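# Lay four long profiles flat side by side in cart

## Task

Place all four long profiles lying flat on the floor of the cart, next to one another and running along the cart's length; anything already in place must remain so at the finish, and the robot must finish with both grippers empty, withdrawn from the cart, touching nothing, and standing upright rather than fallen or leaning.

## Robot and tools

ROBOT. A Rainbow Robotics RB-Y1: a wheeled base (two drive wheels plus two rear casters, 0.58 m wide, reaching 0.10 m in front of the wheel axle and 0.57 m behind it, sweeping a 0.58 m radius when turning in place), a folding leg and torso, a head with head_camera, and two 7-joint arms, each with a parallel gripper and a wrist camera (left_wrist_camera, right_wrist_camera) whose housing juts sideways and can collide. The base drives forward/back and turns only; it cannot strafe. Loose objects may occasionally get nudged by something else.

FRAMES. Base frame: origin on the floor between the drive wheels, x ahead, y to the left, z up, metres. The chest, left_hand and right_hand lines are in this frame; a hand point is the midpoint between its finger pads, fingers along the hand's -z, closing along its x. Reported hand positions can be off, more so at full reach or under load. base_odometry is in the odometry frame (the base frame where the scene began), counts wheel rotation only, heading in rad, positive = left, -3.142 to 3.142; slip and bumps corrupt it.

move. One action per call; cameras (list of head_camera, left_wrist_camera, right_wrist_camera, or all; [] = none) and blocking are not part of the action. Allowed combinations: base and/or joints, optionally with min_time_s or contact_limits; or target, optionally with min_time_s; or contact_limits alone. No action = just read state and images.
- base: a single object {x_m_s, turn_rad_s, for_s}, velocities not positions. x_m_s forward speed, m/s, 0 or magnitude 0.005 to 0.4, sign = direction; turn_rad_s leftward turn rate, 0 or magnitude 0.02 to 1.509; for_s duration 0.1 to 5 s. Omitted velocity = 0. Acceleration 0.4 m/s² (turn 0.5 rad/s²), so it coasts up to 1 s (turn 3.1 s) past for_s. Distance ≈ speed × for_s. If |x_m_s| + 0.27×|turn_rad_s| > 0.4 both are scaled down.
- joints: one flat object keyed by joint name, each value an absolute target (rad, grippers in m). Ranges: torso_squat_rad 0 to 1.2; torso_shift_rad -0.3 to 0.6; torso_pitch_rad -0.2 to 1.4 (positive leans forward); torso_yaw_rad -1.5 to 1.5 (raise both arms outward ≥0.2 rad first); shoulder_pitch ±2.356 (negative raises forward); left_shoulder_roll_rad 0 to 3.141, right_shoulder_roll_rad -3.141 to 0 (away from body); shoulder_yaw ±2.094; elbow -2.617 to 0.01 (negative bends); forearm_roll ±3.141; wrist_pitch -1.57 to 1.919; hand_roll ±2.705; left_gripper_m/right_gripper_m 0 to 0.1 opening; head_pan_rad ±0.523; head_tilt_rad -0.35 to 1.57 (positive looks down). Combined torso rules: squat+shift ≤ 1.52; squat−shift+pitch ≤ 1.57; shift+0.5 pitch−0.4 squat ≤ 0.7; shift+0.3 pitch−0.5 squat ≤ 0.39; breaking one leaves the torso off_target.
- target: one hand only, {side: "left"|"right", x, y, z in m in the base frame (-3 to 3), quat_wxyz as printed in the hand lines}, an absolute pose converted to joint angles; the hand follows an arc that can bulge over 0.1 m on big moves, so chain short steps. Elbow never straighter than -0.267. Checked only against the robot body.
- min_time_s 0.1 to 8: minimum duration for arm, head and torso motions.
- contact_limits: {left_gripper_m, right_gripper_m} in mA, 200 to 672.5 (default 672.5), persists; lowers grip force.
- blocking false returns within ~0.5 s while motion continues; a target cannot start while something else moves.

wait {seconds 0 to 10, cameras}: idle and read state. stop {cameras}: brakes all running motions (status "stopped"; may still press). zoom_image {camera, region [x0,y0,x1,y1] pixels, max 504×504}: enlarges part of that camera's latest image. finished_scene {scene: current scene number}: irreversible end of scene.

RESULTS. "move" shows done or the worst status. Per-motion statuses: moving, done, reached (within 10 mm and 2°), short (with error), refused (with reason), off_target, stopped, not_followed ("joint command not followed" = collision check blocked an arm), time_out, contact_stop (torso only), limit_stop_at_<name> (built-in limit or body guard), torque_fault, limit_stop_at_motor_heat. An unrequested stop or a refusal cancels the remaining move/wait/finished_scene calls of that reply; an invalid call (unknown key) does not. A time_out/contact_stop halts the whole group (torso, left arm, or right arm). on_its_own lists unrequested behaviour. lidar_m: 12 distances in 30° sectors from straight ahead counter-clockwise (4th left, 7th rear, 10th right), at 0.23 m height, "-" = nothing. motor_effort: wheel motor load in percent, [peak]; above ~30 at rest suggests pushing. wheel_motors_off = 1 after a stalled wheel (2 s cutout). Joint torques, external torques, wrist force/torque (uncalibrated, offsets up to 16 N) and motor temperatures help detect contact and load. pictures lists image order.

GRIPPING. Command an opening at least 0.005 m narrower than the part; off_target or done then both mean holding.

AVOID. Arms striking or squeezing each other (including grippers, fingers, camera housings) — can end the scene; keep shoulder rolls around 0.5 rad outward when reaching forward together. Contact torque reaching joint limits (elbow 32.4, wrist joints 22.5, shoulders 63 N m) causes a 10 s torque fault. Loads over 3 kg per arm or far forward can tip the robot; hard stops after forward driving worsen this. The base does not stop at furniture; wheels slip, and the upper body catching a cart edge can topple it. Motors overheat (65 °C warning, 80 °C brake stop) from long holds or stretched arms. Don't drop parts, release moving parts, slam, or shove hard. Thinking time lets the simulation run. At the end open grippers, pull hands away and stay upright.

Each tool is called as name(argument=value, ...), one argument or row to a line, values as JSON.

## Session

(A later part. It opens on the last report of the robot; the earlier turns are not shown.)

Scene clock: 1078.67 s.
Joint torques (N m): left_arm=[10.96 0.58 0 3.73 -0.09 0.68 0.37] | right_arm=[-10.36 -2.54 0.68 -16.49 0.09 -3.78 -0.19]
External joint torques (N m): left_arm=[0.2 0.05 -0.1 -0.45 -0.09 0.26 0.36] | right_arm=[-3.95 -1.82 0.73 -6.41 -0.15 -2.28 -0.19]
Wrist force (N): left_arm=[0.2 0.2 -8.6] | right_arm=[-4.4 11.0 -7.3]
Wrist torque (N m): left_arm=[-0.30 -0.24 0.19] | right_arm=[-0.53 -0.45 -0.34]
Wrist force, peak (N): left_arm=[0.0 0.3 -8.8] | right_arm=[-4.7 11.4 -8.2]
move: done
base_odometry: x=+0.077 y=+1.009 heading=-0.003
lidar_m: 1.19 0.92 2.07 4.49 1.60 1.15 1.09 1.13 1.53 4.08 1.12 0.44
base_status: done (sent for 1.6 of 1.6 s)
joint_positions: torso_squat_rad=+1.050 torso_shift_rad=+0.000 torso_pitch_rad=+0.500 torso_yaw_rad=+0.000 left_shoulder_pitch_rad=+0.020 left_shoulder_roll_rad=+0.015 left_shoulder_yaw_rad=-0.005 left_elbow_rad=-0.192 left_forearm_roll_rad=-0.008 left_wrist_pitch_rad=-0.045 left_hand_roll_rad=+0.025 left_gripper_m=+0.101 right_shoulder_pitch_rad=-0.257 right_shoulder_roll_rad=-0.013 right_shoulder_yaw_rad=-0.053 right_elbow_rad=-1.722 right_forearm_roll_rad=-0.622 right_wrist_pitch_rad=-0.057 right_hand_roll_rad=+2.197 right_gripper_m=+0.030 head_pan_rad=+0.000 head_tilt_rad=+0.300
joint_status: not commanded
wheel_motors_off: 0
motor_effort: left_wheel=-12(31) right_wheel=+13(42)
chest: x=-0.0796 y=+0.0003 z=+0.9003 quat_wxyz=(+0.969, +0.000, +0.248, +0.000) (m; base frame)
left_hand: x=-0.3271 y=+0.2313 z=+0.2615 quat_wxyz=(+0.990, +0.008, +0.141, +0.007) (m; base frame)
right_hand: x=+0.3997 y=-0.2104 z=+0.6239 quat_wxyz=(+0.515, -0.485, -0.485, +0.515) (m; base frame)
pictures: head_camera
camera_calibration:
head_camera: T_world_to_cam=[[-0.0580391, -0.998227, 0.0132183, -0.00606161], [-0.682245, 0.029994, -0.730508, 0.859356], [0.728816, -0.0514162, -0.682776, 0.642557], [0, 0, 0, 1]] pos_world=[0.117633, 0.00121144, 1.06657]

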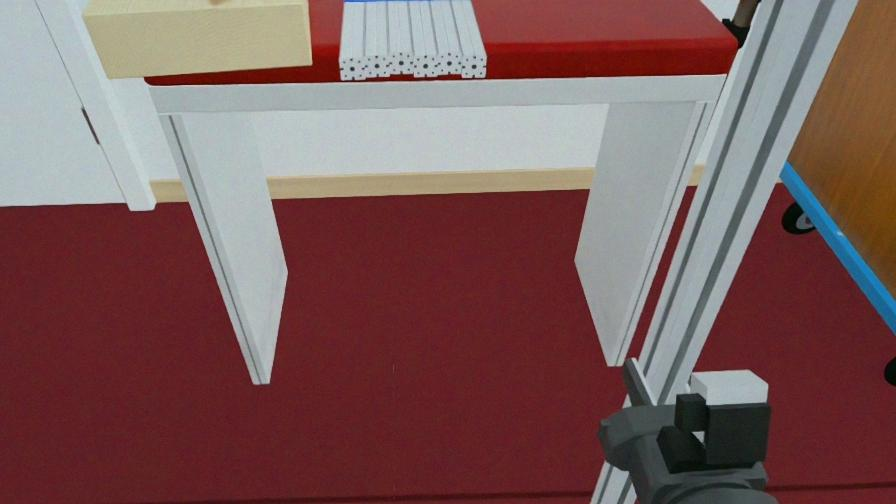

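move(
  base={"turn_rad_s": -0.6, "for_s": 2.733},
  cameras=[],
)

move(
  base={"x_m_s": 0.35, "for_s": 3.7},
  cameras=[],
)

move(
  base={"turn_rad_s": 0.6, "for_s": 2.71},
  cameras=["head_camera"],
)

move(
  target={"side": "right", "x": 0.38, "y": -0.24, "z": 0.68, "quat_wxyz": [0.7071, 0, -0.7071, 0]},
  min_time_s=3,
  cameras=["head_camera"],
)

Scene clock: 1089.07 s.
Joint torques (N m): left_arm=[11.72 0.39 -0.23 3.77 -0.13 0.71 0.24] | right_arm=[-10.81 -2.8 0.84 -16.33 0.29 -3.72 -0.22]
External joint torques (N m): left_arm=[0.96 -0.14 -0.33 -0.41 -0.13 0.28 0.22] | right_arm=[-4.4 -2.09 0.88 -6.25 0.05 -2.15 -0.21]
Wrist force (N): left_arm=[0.1 0.2 -8.3] | right_arm=[-4.7 10.8 -7.0]
Wrist torque (N m): left_arm=[-0.31 -0.25 0.19] | right_arm=[-0.36 -0.48 -0.34]
Wrist force, peak (N): left_arm=[0.2 0.2 -8.9] | right_arm=[-4.6 11.2 -7.6]
move: done
base_odometry: x=+0.077 y=+1.009 heading=-1.642
lidar_m: 3.25 1.12 0.96 1.25 0.93 1.95 4.63 1.71 1.15 1.08 1.11 0.43
base_status: done (sent for 2.73 of 2.73 s)
joint_positions: torso_squat_rad=+1.050 torso_shift_rad=+0.000 torso_pitch_rad=+0.500 torso_yaw_rad=+0.000 left_shoulder_pitch_rad=+0.020 left_shoulder_roll_rad=+0.015 left_shoulder_yaw_rad=-0.005 left_elbow_rad=-0.192 left_forearm_roll_rad=-0.008 left_wrist_pitch_rad=-0.045 left_hand_roll_rad=+0.025 left_gripper_m=+0.101 right_shoulder_pitch_rad=-0.257 right_shoulder_roll_rad=-0.013 right_shoulder_yaw_rad=-0.053 right_elbow_rad=-1.722 right_forearm_roll_rad=-0.622 right_wrist_pitch_rad=-0.057 right_hand_roll_rad=+2.197 right_gripper_m=+0.030 head_pan_rad=+0.000 head_tilt_rad=+0.300
joint_status: not commanded
wheel_motors_off: 0
motor_effort: left_wheel=+12(49) right_wheel=+1(48)
chest: x=-0.0796 y=+0.0003 z=+0.9003 quat_wxyz=(+0.969, +0.000, +0.248, +0.000) (m; base frame)
left_hand: x=-0.3271 y=+0.2313 z=+0.2616 quat_wxyz=(+0.990, +0.008, +0.141, +0.007) (m; base frame)
right_hand: x=+0.3997 y=-0.2104 z=+0.6239 quat_wxyz=(+0.515, -0.485, -0.485, +0.515) (m; base frame)
pictures: none
No camera images: "cameras" was empty.

Scene clock: 1094.10 s.
Joint torques (N m): left_arm=[12.02 0.46 0.15 4.12 -0.25 0.48 0.26] | right_arm=[-9.5 -2.24 0.89 -16.56 0.42 -3.86 -0.26]
External joint torques (N m): left_arm=[1.27 -0.07 0.06 -0.05 -0.25 0.06 0.25] | right_arm=[-3.05 -1.53 0.94 -6.48 0.18 -2.23 -0.26]
Wrist force (N): left_arm=[0.5 0.0 -8.5] | right_arm=[-4.6 11.1 -7.2]
Wrist torque (N m): left_arm=[-0.30 -0.20 0.18] | right_arm=[0.02 -0.44 -0.38]
Wrist force, peak (N): left_arm=[0.1 0.1 -8.9] | right_arm=[-4.3 11.7 -8.4]
move: done
base_odometry: x=-0.015 y=-0.283 heading=-1.642
lidar_m: 2.92 2.47 0.85 0.80 0.83 1.31 5.64 1.53 1.05 0.98 1.00 0.44
base_status: done (sent for 3.7 of 3.7 s)
joint_positions: torso_squat_rad=+1.050 torso_shift_rad=+0.000 torso_pitch_rad=+0.500 torso_yaw_rad=+0.000 left_shoulder_pitch_rad=+0.020 left_shoulder_roll_rad=+0.015 left_shoulder_yaw_rad=-0.005 left_elbow_rad=-0.193 left_forearm_roll_rad=-0.008 left_wrist_pitch_rad=-0.045 left_hand_roll_rad=+0.025 left_gripper_m=+0.101 right_shoulder_pitch_rad=-0.257 right_shoulder_roll_rad=-0.013 right_shoulder_yaw_rad=-0.053 right_elbow_rad=-1.722 right_forearm_roll_rad=-0.622 right_wrist_pitch_rad=-0.057 right_hand_roll_rad=+2.197 right_gripper_m=+0.030 head_pan_rad=+0.000 head_tilt_rad=+0.300
joint_status: not commanded
wheel_motors_off: 0
motor_effort: left_wheel=+2(51) right_wheel=-4(41)
chest: x=-0.0795 y=+0.0003 z=+0.9003 quat_wxyz=(+0.969, +0.000, +0.248, +0.000) (m; base frame)
left_hand: x=-0.3269 y=+0.2313 z=+0.2615 quat_wxyz=(+0.990, +0.008, +0.141, +0.007) (m; base frame)
right_hand: x=+0.3998 y=-0.2104 z=+0.6239 quat_wxyz=(+0.515, -0.484, -0.485, +0.515) (m; base frame)
pictures: none
No camera images: "cameras" was empty.

Scene clock: 1098.33 s.
Joint torques (N m): left_arm=[11.98 0.71 0.03 3.92 -0.02 0.52 0.28] | right_arm=[-10.2 -2.38 0.88 -16.28 0.47 -3.6 -0.36]
External joint torques (N m): left_arm=[1.22 0.18 -0.07 -0.25 -0.02 0.1 0.27] | right_arm=[-3.79 -1.66 0.93 -6.2 0.22 -2.03 -0.35]
Wrist force (N): left_arm=[-0.1 0.0 -8.5] | right_arm=[-4.7 11.2 -7.3]
Wrist torque (N m): left_arm=[-0.30 -0.28 0.20] | right_arm=[-0.30 -0.48 -0.34]
Wrist force, peak (N): left_arm=[0.4 0.5 -8.8] | right_arm=[-4.5 11.4 -7.8]
move: done
base_odometry: x=-0.015 y=-0.283 heading=-0.022
lidar_m: 0.78 0.82 1.86 4.37 1.46 1.05 0.98 1.01 1.36 3.43 1.11 0.42
base_status: done (sent for 2.7 of 2.7 s)
joint_positions: torso_squat_rad=+1.050 torso_shift_rad=+0.000 torso_pitch_rad=+0.500 torso_yaw_rad=+0.000 left_shoulder_pitch_rad=+0.020 left_shoulder_roll_rad=+0.015 left_shoulder_yaw_rad=-0.005 left_elbow_rad=-0.192 left_forearm_roll_rad=-0.008 left_wrist_pitch_rad=-0.045 left_hand_roll_rad=+0.025 left_gripper_m=+0.101 right_shoulder_pitch_rad=-0.257 right_shoulder_roll_rad=-0.013 right_shoulder_yaw_rad=-0.053 right_elbow_rad=-1.722 right_forearm_roll_rad=-0.622 right_wrist_pitch_rad=-0.057 right_hand_roll_rad=+2.197 right_gripper_m=+0.030 head_pan_rad=+0.000 head_tilt_rad=+0.300
joint_status: not commanded
wheel_motors_off: 0
motor_effort: left_wheel=+2(41) right_wheel=+14(39)
chest: x=-0.0795 y=+0.0003 z=+0.9003 quat_wxyz=(+0.969, +0.000, +0.248, +0.000) (m; base frame)
left_hand: x=-0.3269 y=+0.2313 z=+0.2615 quat_wxyz=(+0.990, +0.008, +0.141, +0.007) (m; base frame)
right_hand: x=+0.3998 y=-0.2104 z=+0.6238 quat_wxyz=(+0.515, -0.484, -0.485, +0.515) (m; base frame)
pictures: head_camera
camera_calibration:
head_camera: T_world_to_cam=[[-0.0580375, -0.998227, 0.0132266, -0.00606483], [-0.682348, 0.0299941, -0.730412, 0.859333], [0.72872, -0.0514164, -0.682879, 0.642605], [0, 0, 0, 1]] pos_world=[0.117733, 0.00121144, 1.06657]

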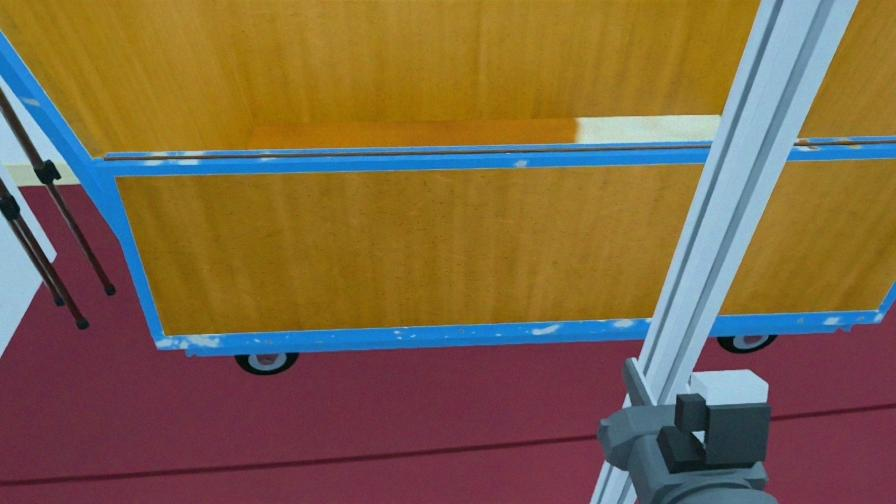

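Scene clock: 1101.67 s.
Joint torques (N m): left_arm=[11.55 0.69 -0.68 3.88 -0.44 0.61 0.01] | right_arm=[-7.85 0.68 -1 -17.21 -0.05 -0.9 -0.48]
External joint torques (N m): left_arm=[0.79 0.15 -0.77 -0.3 -0.44 0.19 -0.01] | right_arm=[-3 1.97 -0.65 -6.91 -0.04 -0.5 -0.53]
Wrist force (N): left_arm=[0.1 0.7 -8.8] | right_arm=[-20.4 -4.1 -5.9]
Wrist torque (N m): left_arm=[-0.37 -0.25 0.18] | right_arm=[-0.07 -0.74 -0.32]
Wrist force, peak (N): left_arm=[0.0 0.3 -8.9] | right_arm=[-20.4 -4.1 -5.9]
move: done
base_odometry: x=-0.015 y=-0.283 heading=-0.022
lidar_m: 0.78 0.82 1.86 4.36 1.45 1.05 0.97 1.01 1.35 3.41 1.13 0.82
base_status: not commanded
joint_positions: torso_squat_rad=+1.050 torso_shift_rad=+0.000 torso_pitch_rad=+0.500 torso_yaw_rad=+0.000 left_shoulder_pitch_rad=+0.020 left_shoulder_roll_rad=+0.015 left_shoulder_yaw_rad=-0.005 left_elbow_rad=-0.192 left_forearm_roll_rad=-0.008 left_wrist_pitch_rad=-0.045 left_hand_roll_rad=+0.025 left_gripper_m=+0.101 right_shoulder_pitch_rad=-0.159 right_shoulder_roll_rad=+0.000 right_shoulder_yaw_rad=-0.131 right_elbow_rad=-1.947 right_forearm_roll_rad=-1.390 right_wrist_pitch_rad=+0.076 right_hand_roll_rad=+1.366 right_gripper_m=+0.030 head_pan_rad=+0.000 head_tilt_rad=+0.300
joint_status: all done
wheel_motors_off: 0
motor_effort: left_wheel=+2(3) right_wheel=+10(16)
chest: x=-0.0795 y=+0.0003 z=+0.9003 quat_wxyz=(+0.969, +0.000, +0.248, +0.000) (m; base frame)
left_hand: x=-0.3269 y=+0.2313 z=+0.2615 quat_wxyz=(+0.990, +0.008, +0.141, +0.007) (m; base frame)
right_hand: x=+0.3797 y=-0.2401 z=+0.6789 quat_wxyz=(+0.703, +0.000, -0.711, +0.001) (m; base frame)
right_hand_status: reached (checked arc, planned for 3.0 s): 1 mm and 0.6 deg off.
pictures: head_camera
camera_calibration:
head_camera: T_world_to_cam=[[-0.0580375, -0.998227, 0.0132266, -0.00606483], [-0.682348, 0.0299941, -0.730412, 0.859333], [0.72872, -0.0514164, -0.682879, 0.642605], [0, 0, 0, 1]] pos_world=[0.117733, 0.00121144, 1.06657]

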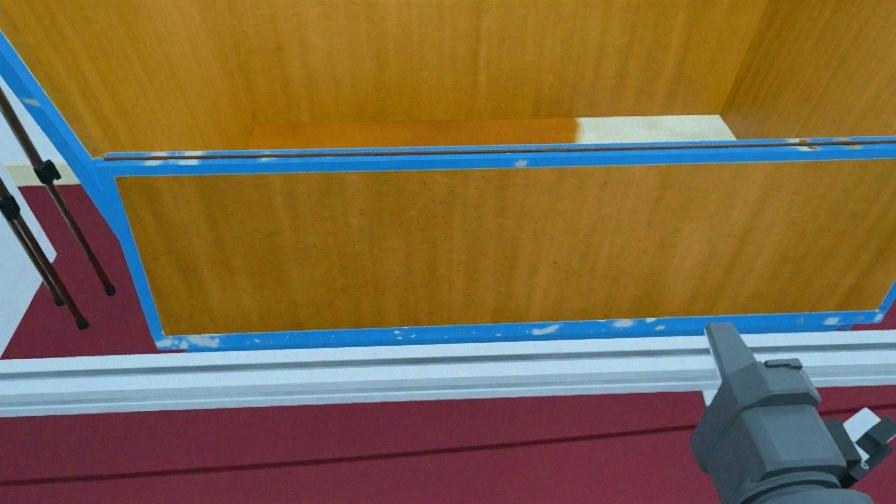

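move(
  joints={"torso_squat_rad": 0.6, "torso_shift_rad": 0.15, "torso_pitch_rad": 0.65, "head_tilt_rad": 0.25, "head_pan_rad": 0.4},
  min_time_s=2,
  cameras=[],
)

move(
  target={"side": "right", "x": 0.50, "y": -0.2095, "z": 0.80, "quat_wxyz": [0.9238, 0.0161, -0.3826, -0.0067]},
  min_time_s=2,
  cameras=["head_camera"],
)

move(
  joints={"head_pan_rad": -0.4, "head_tilt_rad": 0.25},
  cameras=["head_camera"],
)

Scene clock: 1109.83 s.
Joint torques (N m): left_arm=[14.84 0.45 -0.18 4.71 -0.06 0.7 0.23] | right_arm=[-5.32 0.63 -1.29 -16.38 -0.18 -0.71 -0.42]
External joint torques (N m): left_arm=[0.72 -0.07 -0.29 -0.79 -0.06 0.01 0.21] | right_arm=[-3.24 1.7 -0.8 -6.37 -0.18 -0.31 -0.47]
Wrist force (N): left_arm=[1.0 0.5 -8.0] | right_arm=[-19.8 -4.5 -8.2]
Wrist torque (N m): left_arm=[-0.31 -0.13 0.14] | right_arm=[0.00 -0.71 -0.32]
Wrist force, peak (N): left_arm=[0.4 0.4 -9.0] | right_arm=[-20.0 -4.3 -8.6]
move: done
base_odometry: x=-0.015 y=-0.283 heading=-0.022
lidar_m: 0.79 0.83 1.86 4.37 1.46 1.05 0.97 1.01 1.35 3.43 1.13 0.82
base_status: not commanded
joint_positions: torso_squat_rad=+0.600 torso_shift_rad=+0.150 torso_pitch_rad=+0.651 torso_yaw_rad=+0.000 left_shoulder_pitch_rad=+0.020 left_shoulder_roll_rad=+0.015 left_shoulder_yaw_rad=-0.005 left_elbow_rad=-0.192 left_forearm_roll_rad=-0.008 left_wrist_pitch_rad=-0.045 left_hand_roll_rad=+0.025 left_gripper_m=+0.101 right_shoulder_pitch_rad=-0.159 right_shoulder_roll_rad=+0.000 right_shoulder_yaw_rad=-0.131 right_elbow_rad=-1.947 right_forearm_roll_rad=-1.390 right_wrist_pitch_rad=+0.076 right_hand_roll_rad=+1.366 right_gripper_m=+0.030 head_pan_rad=+0.400 head_tilt_rad=+0.250
joint_status: all done
wheel_motors_off: 0
motor_effort: left_wheel=+0(4) right_wheel=+16(19)
chest: x=+0.0459 y=+0.0003 z=+1.0979 quat_wxyz=(+0.948, +0.000, +0.320, +0.000) (m; base frame)
left_hand: x=-0.2945 y=+0.2314 z=+0.5034 quat_wxyz=(+0.977, +0.009, +0.215, +0.006) (m; base frame)
right_hand: x=+0.4668 y=-0.2401 z=+0.8103 quat_wxyz=(+0.755, +0.000, -0.656, +0.001) (m; base frame)
pictures: none
No camera images: "cameras" was empty.

Scene clock: 1112.17 s.
Joint torques (N m): left_arm=[15.01 -0.33 0.13 5.05 -0.39 0.8 0.45] | right_arm=[-11.78 -0.11 0.46 -15.07 0.04 -3.38 -0.13]
External joint torques (N m): left_arm=[0.9 -0.85 0.02 -0.45 -0.39 0.11 0.42] | right_arm=[-3.55 1.34 0 -5.56 -0.09 -1.98 -0.17]
Wrist force (N): left_arm=[0.9 0.5 -7.7] | right_arm=[-15.9 -4.9 -17.8]
Wrist torque (N m): left_arm=[-0.31 -0.18 0.14] | right_arm=[-0.18 -0.67 -0.36]
Wrist force, peak (N): left_arm=[1.3 0.6 -8.1] | right_arm=[-16.7 -5.2 -18.1]
move: done
base_odometry: x=-0.015 y=-0.283 heading=-0.022
lidar_m: 0.79 0.82 1.86 4.37 1.46 1.04 0.97 1.02 1.35 3.42 1.13 0.82
base_status: not commanded
joint_positions: torso_squat_rad=+0.600 torso_shift_rad=+0.150 torso_pitch_rad=+0.651 torso_yaw_rad=+0.000 left_shoulder_pitch_rad=+0.020 left_shoulder_roll_rad=+0.015 left_shoulder_yaw_rad=-0.005 left_elbow_rad=-0.192 left_forearm_roll_rad=-0.008 left_wrist_pitch_rad=-0.045 left_hand_roll_rad=+0.025 left_gripper_m=+0.101 right_shoulder_pitch_rad=-0.563 right_shoulder_roll_rad=+0.000 right_shoulder_yaw_rad=-0.199 right_elbow_rad=-2.125 right_forearm_roll_rad=-0.007 right_wrist_pitch_rad=+1.217 right_hand_roll_rad=+0.026 right_gripper_m=+0.030 head_pan_rad=+0.400 head_tilt_rad=+0.250
joint_status: all done
wheel_motors_off: 0
motor_effort: left_wheel=-1(1) right_wheel=+16(18)
chest: x=+0.0459 y=+0.0003 z=+1.0979 quat_wxyz=(+0.948, +0.000, +0.320, +0.000) (m; base frame)
left_hand: x=-0.2945 y=+0.2314 z=+0.5034 quat_wxyz=(+0.977, +0.009, +0.215, +0.006) (m; base frame)
right_hand: x=+0.4995 y=-0.2098 z=+0.7994 quat_wxyz=(+0.924, +0.016, -0.382, -0.007) (m; base frame)
right_hand_status: reached (checked arc, planned for 2.0 s): 1 mm and 0.1 deg off.
pictures: head_camera
camera_calibration:
head_camera: T_world_to_cam=[[0.25644, -0.941371, -0.219223, 0.231257], [-0.748955, -0.050158, -0.660719, 1.01683], [0.610986, 0.333624, -0.717907, 0.721259], [0, 0, 0, 1]] pos_world=[0.261578, 0.0280723, 1.24033]

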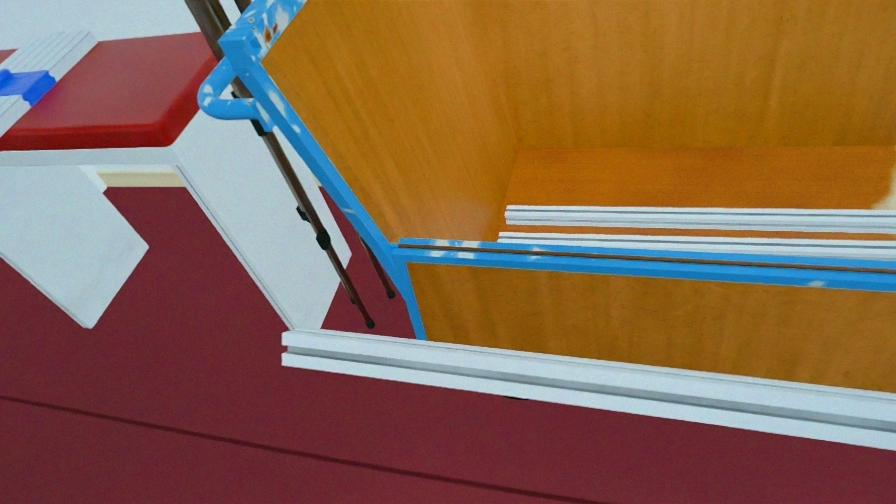

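Scene clock: 1113.37 s.
Joint torques (N m): left_arm=[14.81 0.08 -0.17 5.27 0.15 0.72 0.2] | right_arm=[-11.25 0.04 0.69 -14.93 0.15 -3.24 -0.07]
External joint torques (N m): left_arm=[0.7 -0.44 -0.28 -0.23 0.15 0.04 0.18] | right_arm=[-3.02 1.49 0.23 -5.42 0.02 -1.84 -0.11]
Wrist force (N): left_arm=[1.2 0.4 -7.5] | right_arm=[-15.6 -4.6 -17.9]
Wrist torque (N m): left_arm=[-0.30 -0.14 0.16] | right_arm=[0.05 -0.65 -0.36]
Wrist force, peak (N): left_arm=[1.1 0.4 -8.3] | right_arm=[-15.7 -4.7 -18.3]
move: done
base_odometry: x=-0.015 y=-0.283 heading=-0.022
lidar_m: 0.78 0.83 1.86 4.37 1.46 1.05 0.98 1.01 1.35 3.41 1.13 0.82
base_status: not commanded
joint_positions: torso_squat_rad=+0.600 torso_shift_rad=+0.150 torso_pitch_rad=+0.651 torso_yaw_rad=+0.000 left_shoulder_pitch_rad=+0.020 left_shoulder_roll_rad=+0.015 left_shoulder_yaw_rad=-0.005 left_elbow_rad=-0.192 left_forearm_roll_rad=-0.008 left_wrist_pitch_rad=-0.045 left_hand_roll_rad=+0.025 left_gripper_m=+0.101 right_shoulder_pitch_rad=-0.563 right_shoulder_roll_rad=+0.000 right_shoulder_yaw_rad=-0.199 right_elbow_rad=-2.125 right_forearm_roll_rad=-0.007 right_wrist_pitch_rad=+1.217 right_hand_roll_rad=+0.026 right_gripper_m=+0.030 head_pan_rad=-0.400 head_tilt_rad=+0.250
joint_status: all done
wheel_motors_off: 0
motor_effort: left_wheel=-1(1) right_wheel=+16(18)
chest: x=+0.0459 y=+0.0003 z=+1.0979 quat_wxyz=(+0.948, +0.000, +0.320, +0.000) (m; base frame)
left_hand: x=-0.2945 y=+0.2314 z=+0.5034 quat_wxyz=(+0.977, +0.009, +0.215, +0.006) (m; base frame)
right_hand: x=+0.4995 y=-0.2098 z=+0.7994 quat_wxyz=(+0.924, +0.016, -0.382, -0.007) (m; base frame)
pictures: head_camera
camera_calibration:
head_camera: T_world_to_cam=[[-0.362165, -0.897531, 0.251544, -0.240099], [-0.729991, 0.105301, -0.675296, 1.03146], [0.579611, -0.428194, -0.693326, 0.696783], [0, 0, 0, 1]] pos_world=[0.26214, -0.0257515, 1.24004]

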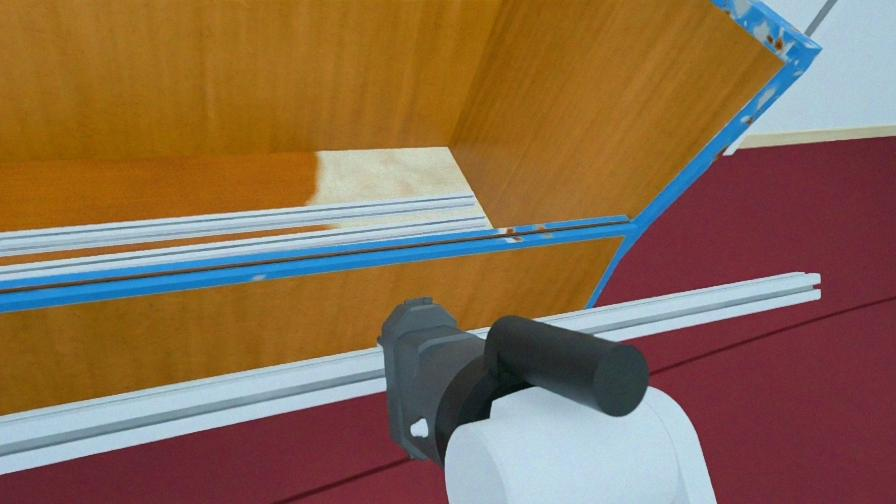

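move(
  base={"x_m_s": 0.2, "for_s": 2.57},
  cameras=["head_camera"],
)

move(
  target={"side": "right", "x": 0.52, "y": -0.2075, "z": 0.69, "quat_wxyz": [0.9847, 0.0172, -0.1736, -0.0030]},
  min_time_s=1.5,
  cameras=[],
)

move(
  joints={"torso_squat_rad": 0.6, "torso_shift_rad": 0.22, "torso_pitch_rad": 0.85, "head_tilt_rad": 0},
  min_time_s=1.5,
  cameras=[],
)

move(
  target={"side": "right", "x": 0.48, "y": -0.2075, "z": 0.53, "quat_wxyz": [0.99985, 0.01745, 0, 0]},
  min_time_s=1.2,
  cameras=["right_wrist_camera"],
)

move(
  joints={"torso_squat_rad": 0.6, "torso_shift_rad": 0.3, "torso_pitch_rad": 1.05, "head_tilt_rad": -0.1, "head_pan_rad": -0.5},
  min_time_s=1.5,
  cameras=["head_camera", "right_wrist_camera"],
)

Scene clock: 1132.30 s.
Joint torques (N m): left_arm=[15.35 -0.14 -0.01 5.17 -0.12 1.13 0.3] | right_arm=[-11.61 -0.01 0.93 -14.84 0.12 -3.26 0.04]
External joint torques (N m): left_arm=[1.24 -0.65 -0.12 -0.32 -0.11 0.44 0.27] | right_arm=[-3.37 1.44 0.47 -5.33 -0.01 -1.86 0]
Wrist force (N): left_arm=[1.3 0.4 -7.5] | right_arm=[-15.7 -4.6 -17.6]
Wrist torque (N m): left_arm=[-0.30 -0.12 0.15] | right_arm=[-0.04 -0.65 -0.36]
Wrist force, peak (N): left_arm=[1.1 0.4 -8.4] | right_arm=[-16.4 -4.3 -18.9]
move: done
base_odometry: x=+0.498 y=-0.294 heading=-0.022
lidar_m: 0.27 0.29 0.39 1.66 2.22 1.58 1.49 1.55 2.06 4.77 0.40 0.28
base_status: done (sent for 2.57 of 2.57 s)
joint_positions: torso_squat_rad=+0.600 torso_shift_rad=+0.150 torso_pitch_rad=+0.651 torso_yaw_rad=+0.000 left_shoulder_pitch_rad=+0.020 left_shoulder_roll_rad=+0.015 left_shoulder_yaw_rad=-0.005 left_elbow_rad=-0.193 left_forearm_roll_rad=-0.008 left_wrist_pitch_rad=-0.045 left_hand_roll_rad=+0.025 left_gripper_m=+0.101 right_shoulder_pitch_rad=-0.563 right_shoulder_roll_rad=+0.000 right_shoulder_yaw_rad=-0.199 right_elbow_rad=-2.125 right_forearm_roll_rad=-0.007 right_wrist_pitch_rad=+1.217 right_hand_roll_rad=+0.026 right_gripper_m=+0.030 head_pan_rad=-0.400 head_tilt_rad=+0.250
joint_status: not commanded
wheel_motors_off: 0
motor_effort: left_wheel=+3(36) right_wheel=-3(47)
chest: x=+0.0458 y=+0.0003 z=+1.0980 quat_wxyz=(+0.948, +0.000, +0.320, +0.000) (m; base frame)
left_hand: x=-0.2943 y=+0.2314 z=+0.5034 quat_wxyz=(+0.977, +0.008, +0.214, +0.006) (m; base frame)
right_hand: x=+0.4995 y=-0.2098 z=+0.7995 quat_wxyz=(+0.924, +0.016, -0.382, -0.007) (m; base frame)
pictures: head_camera
camera_calibration:
head_camera: T_world_to_cam=[[-0.362204, -0.897529, 0.251495, -0.240064], [-0.729887, 0.105296, -0.675409, 1.0315], [0.579718, -0.428199, -0.693234, 0.696698], [0, 0, 0, 1]] pos_world=[0.26204, -0.0257515, 1.24003]

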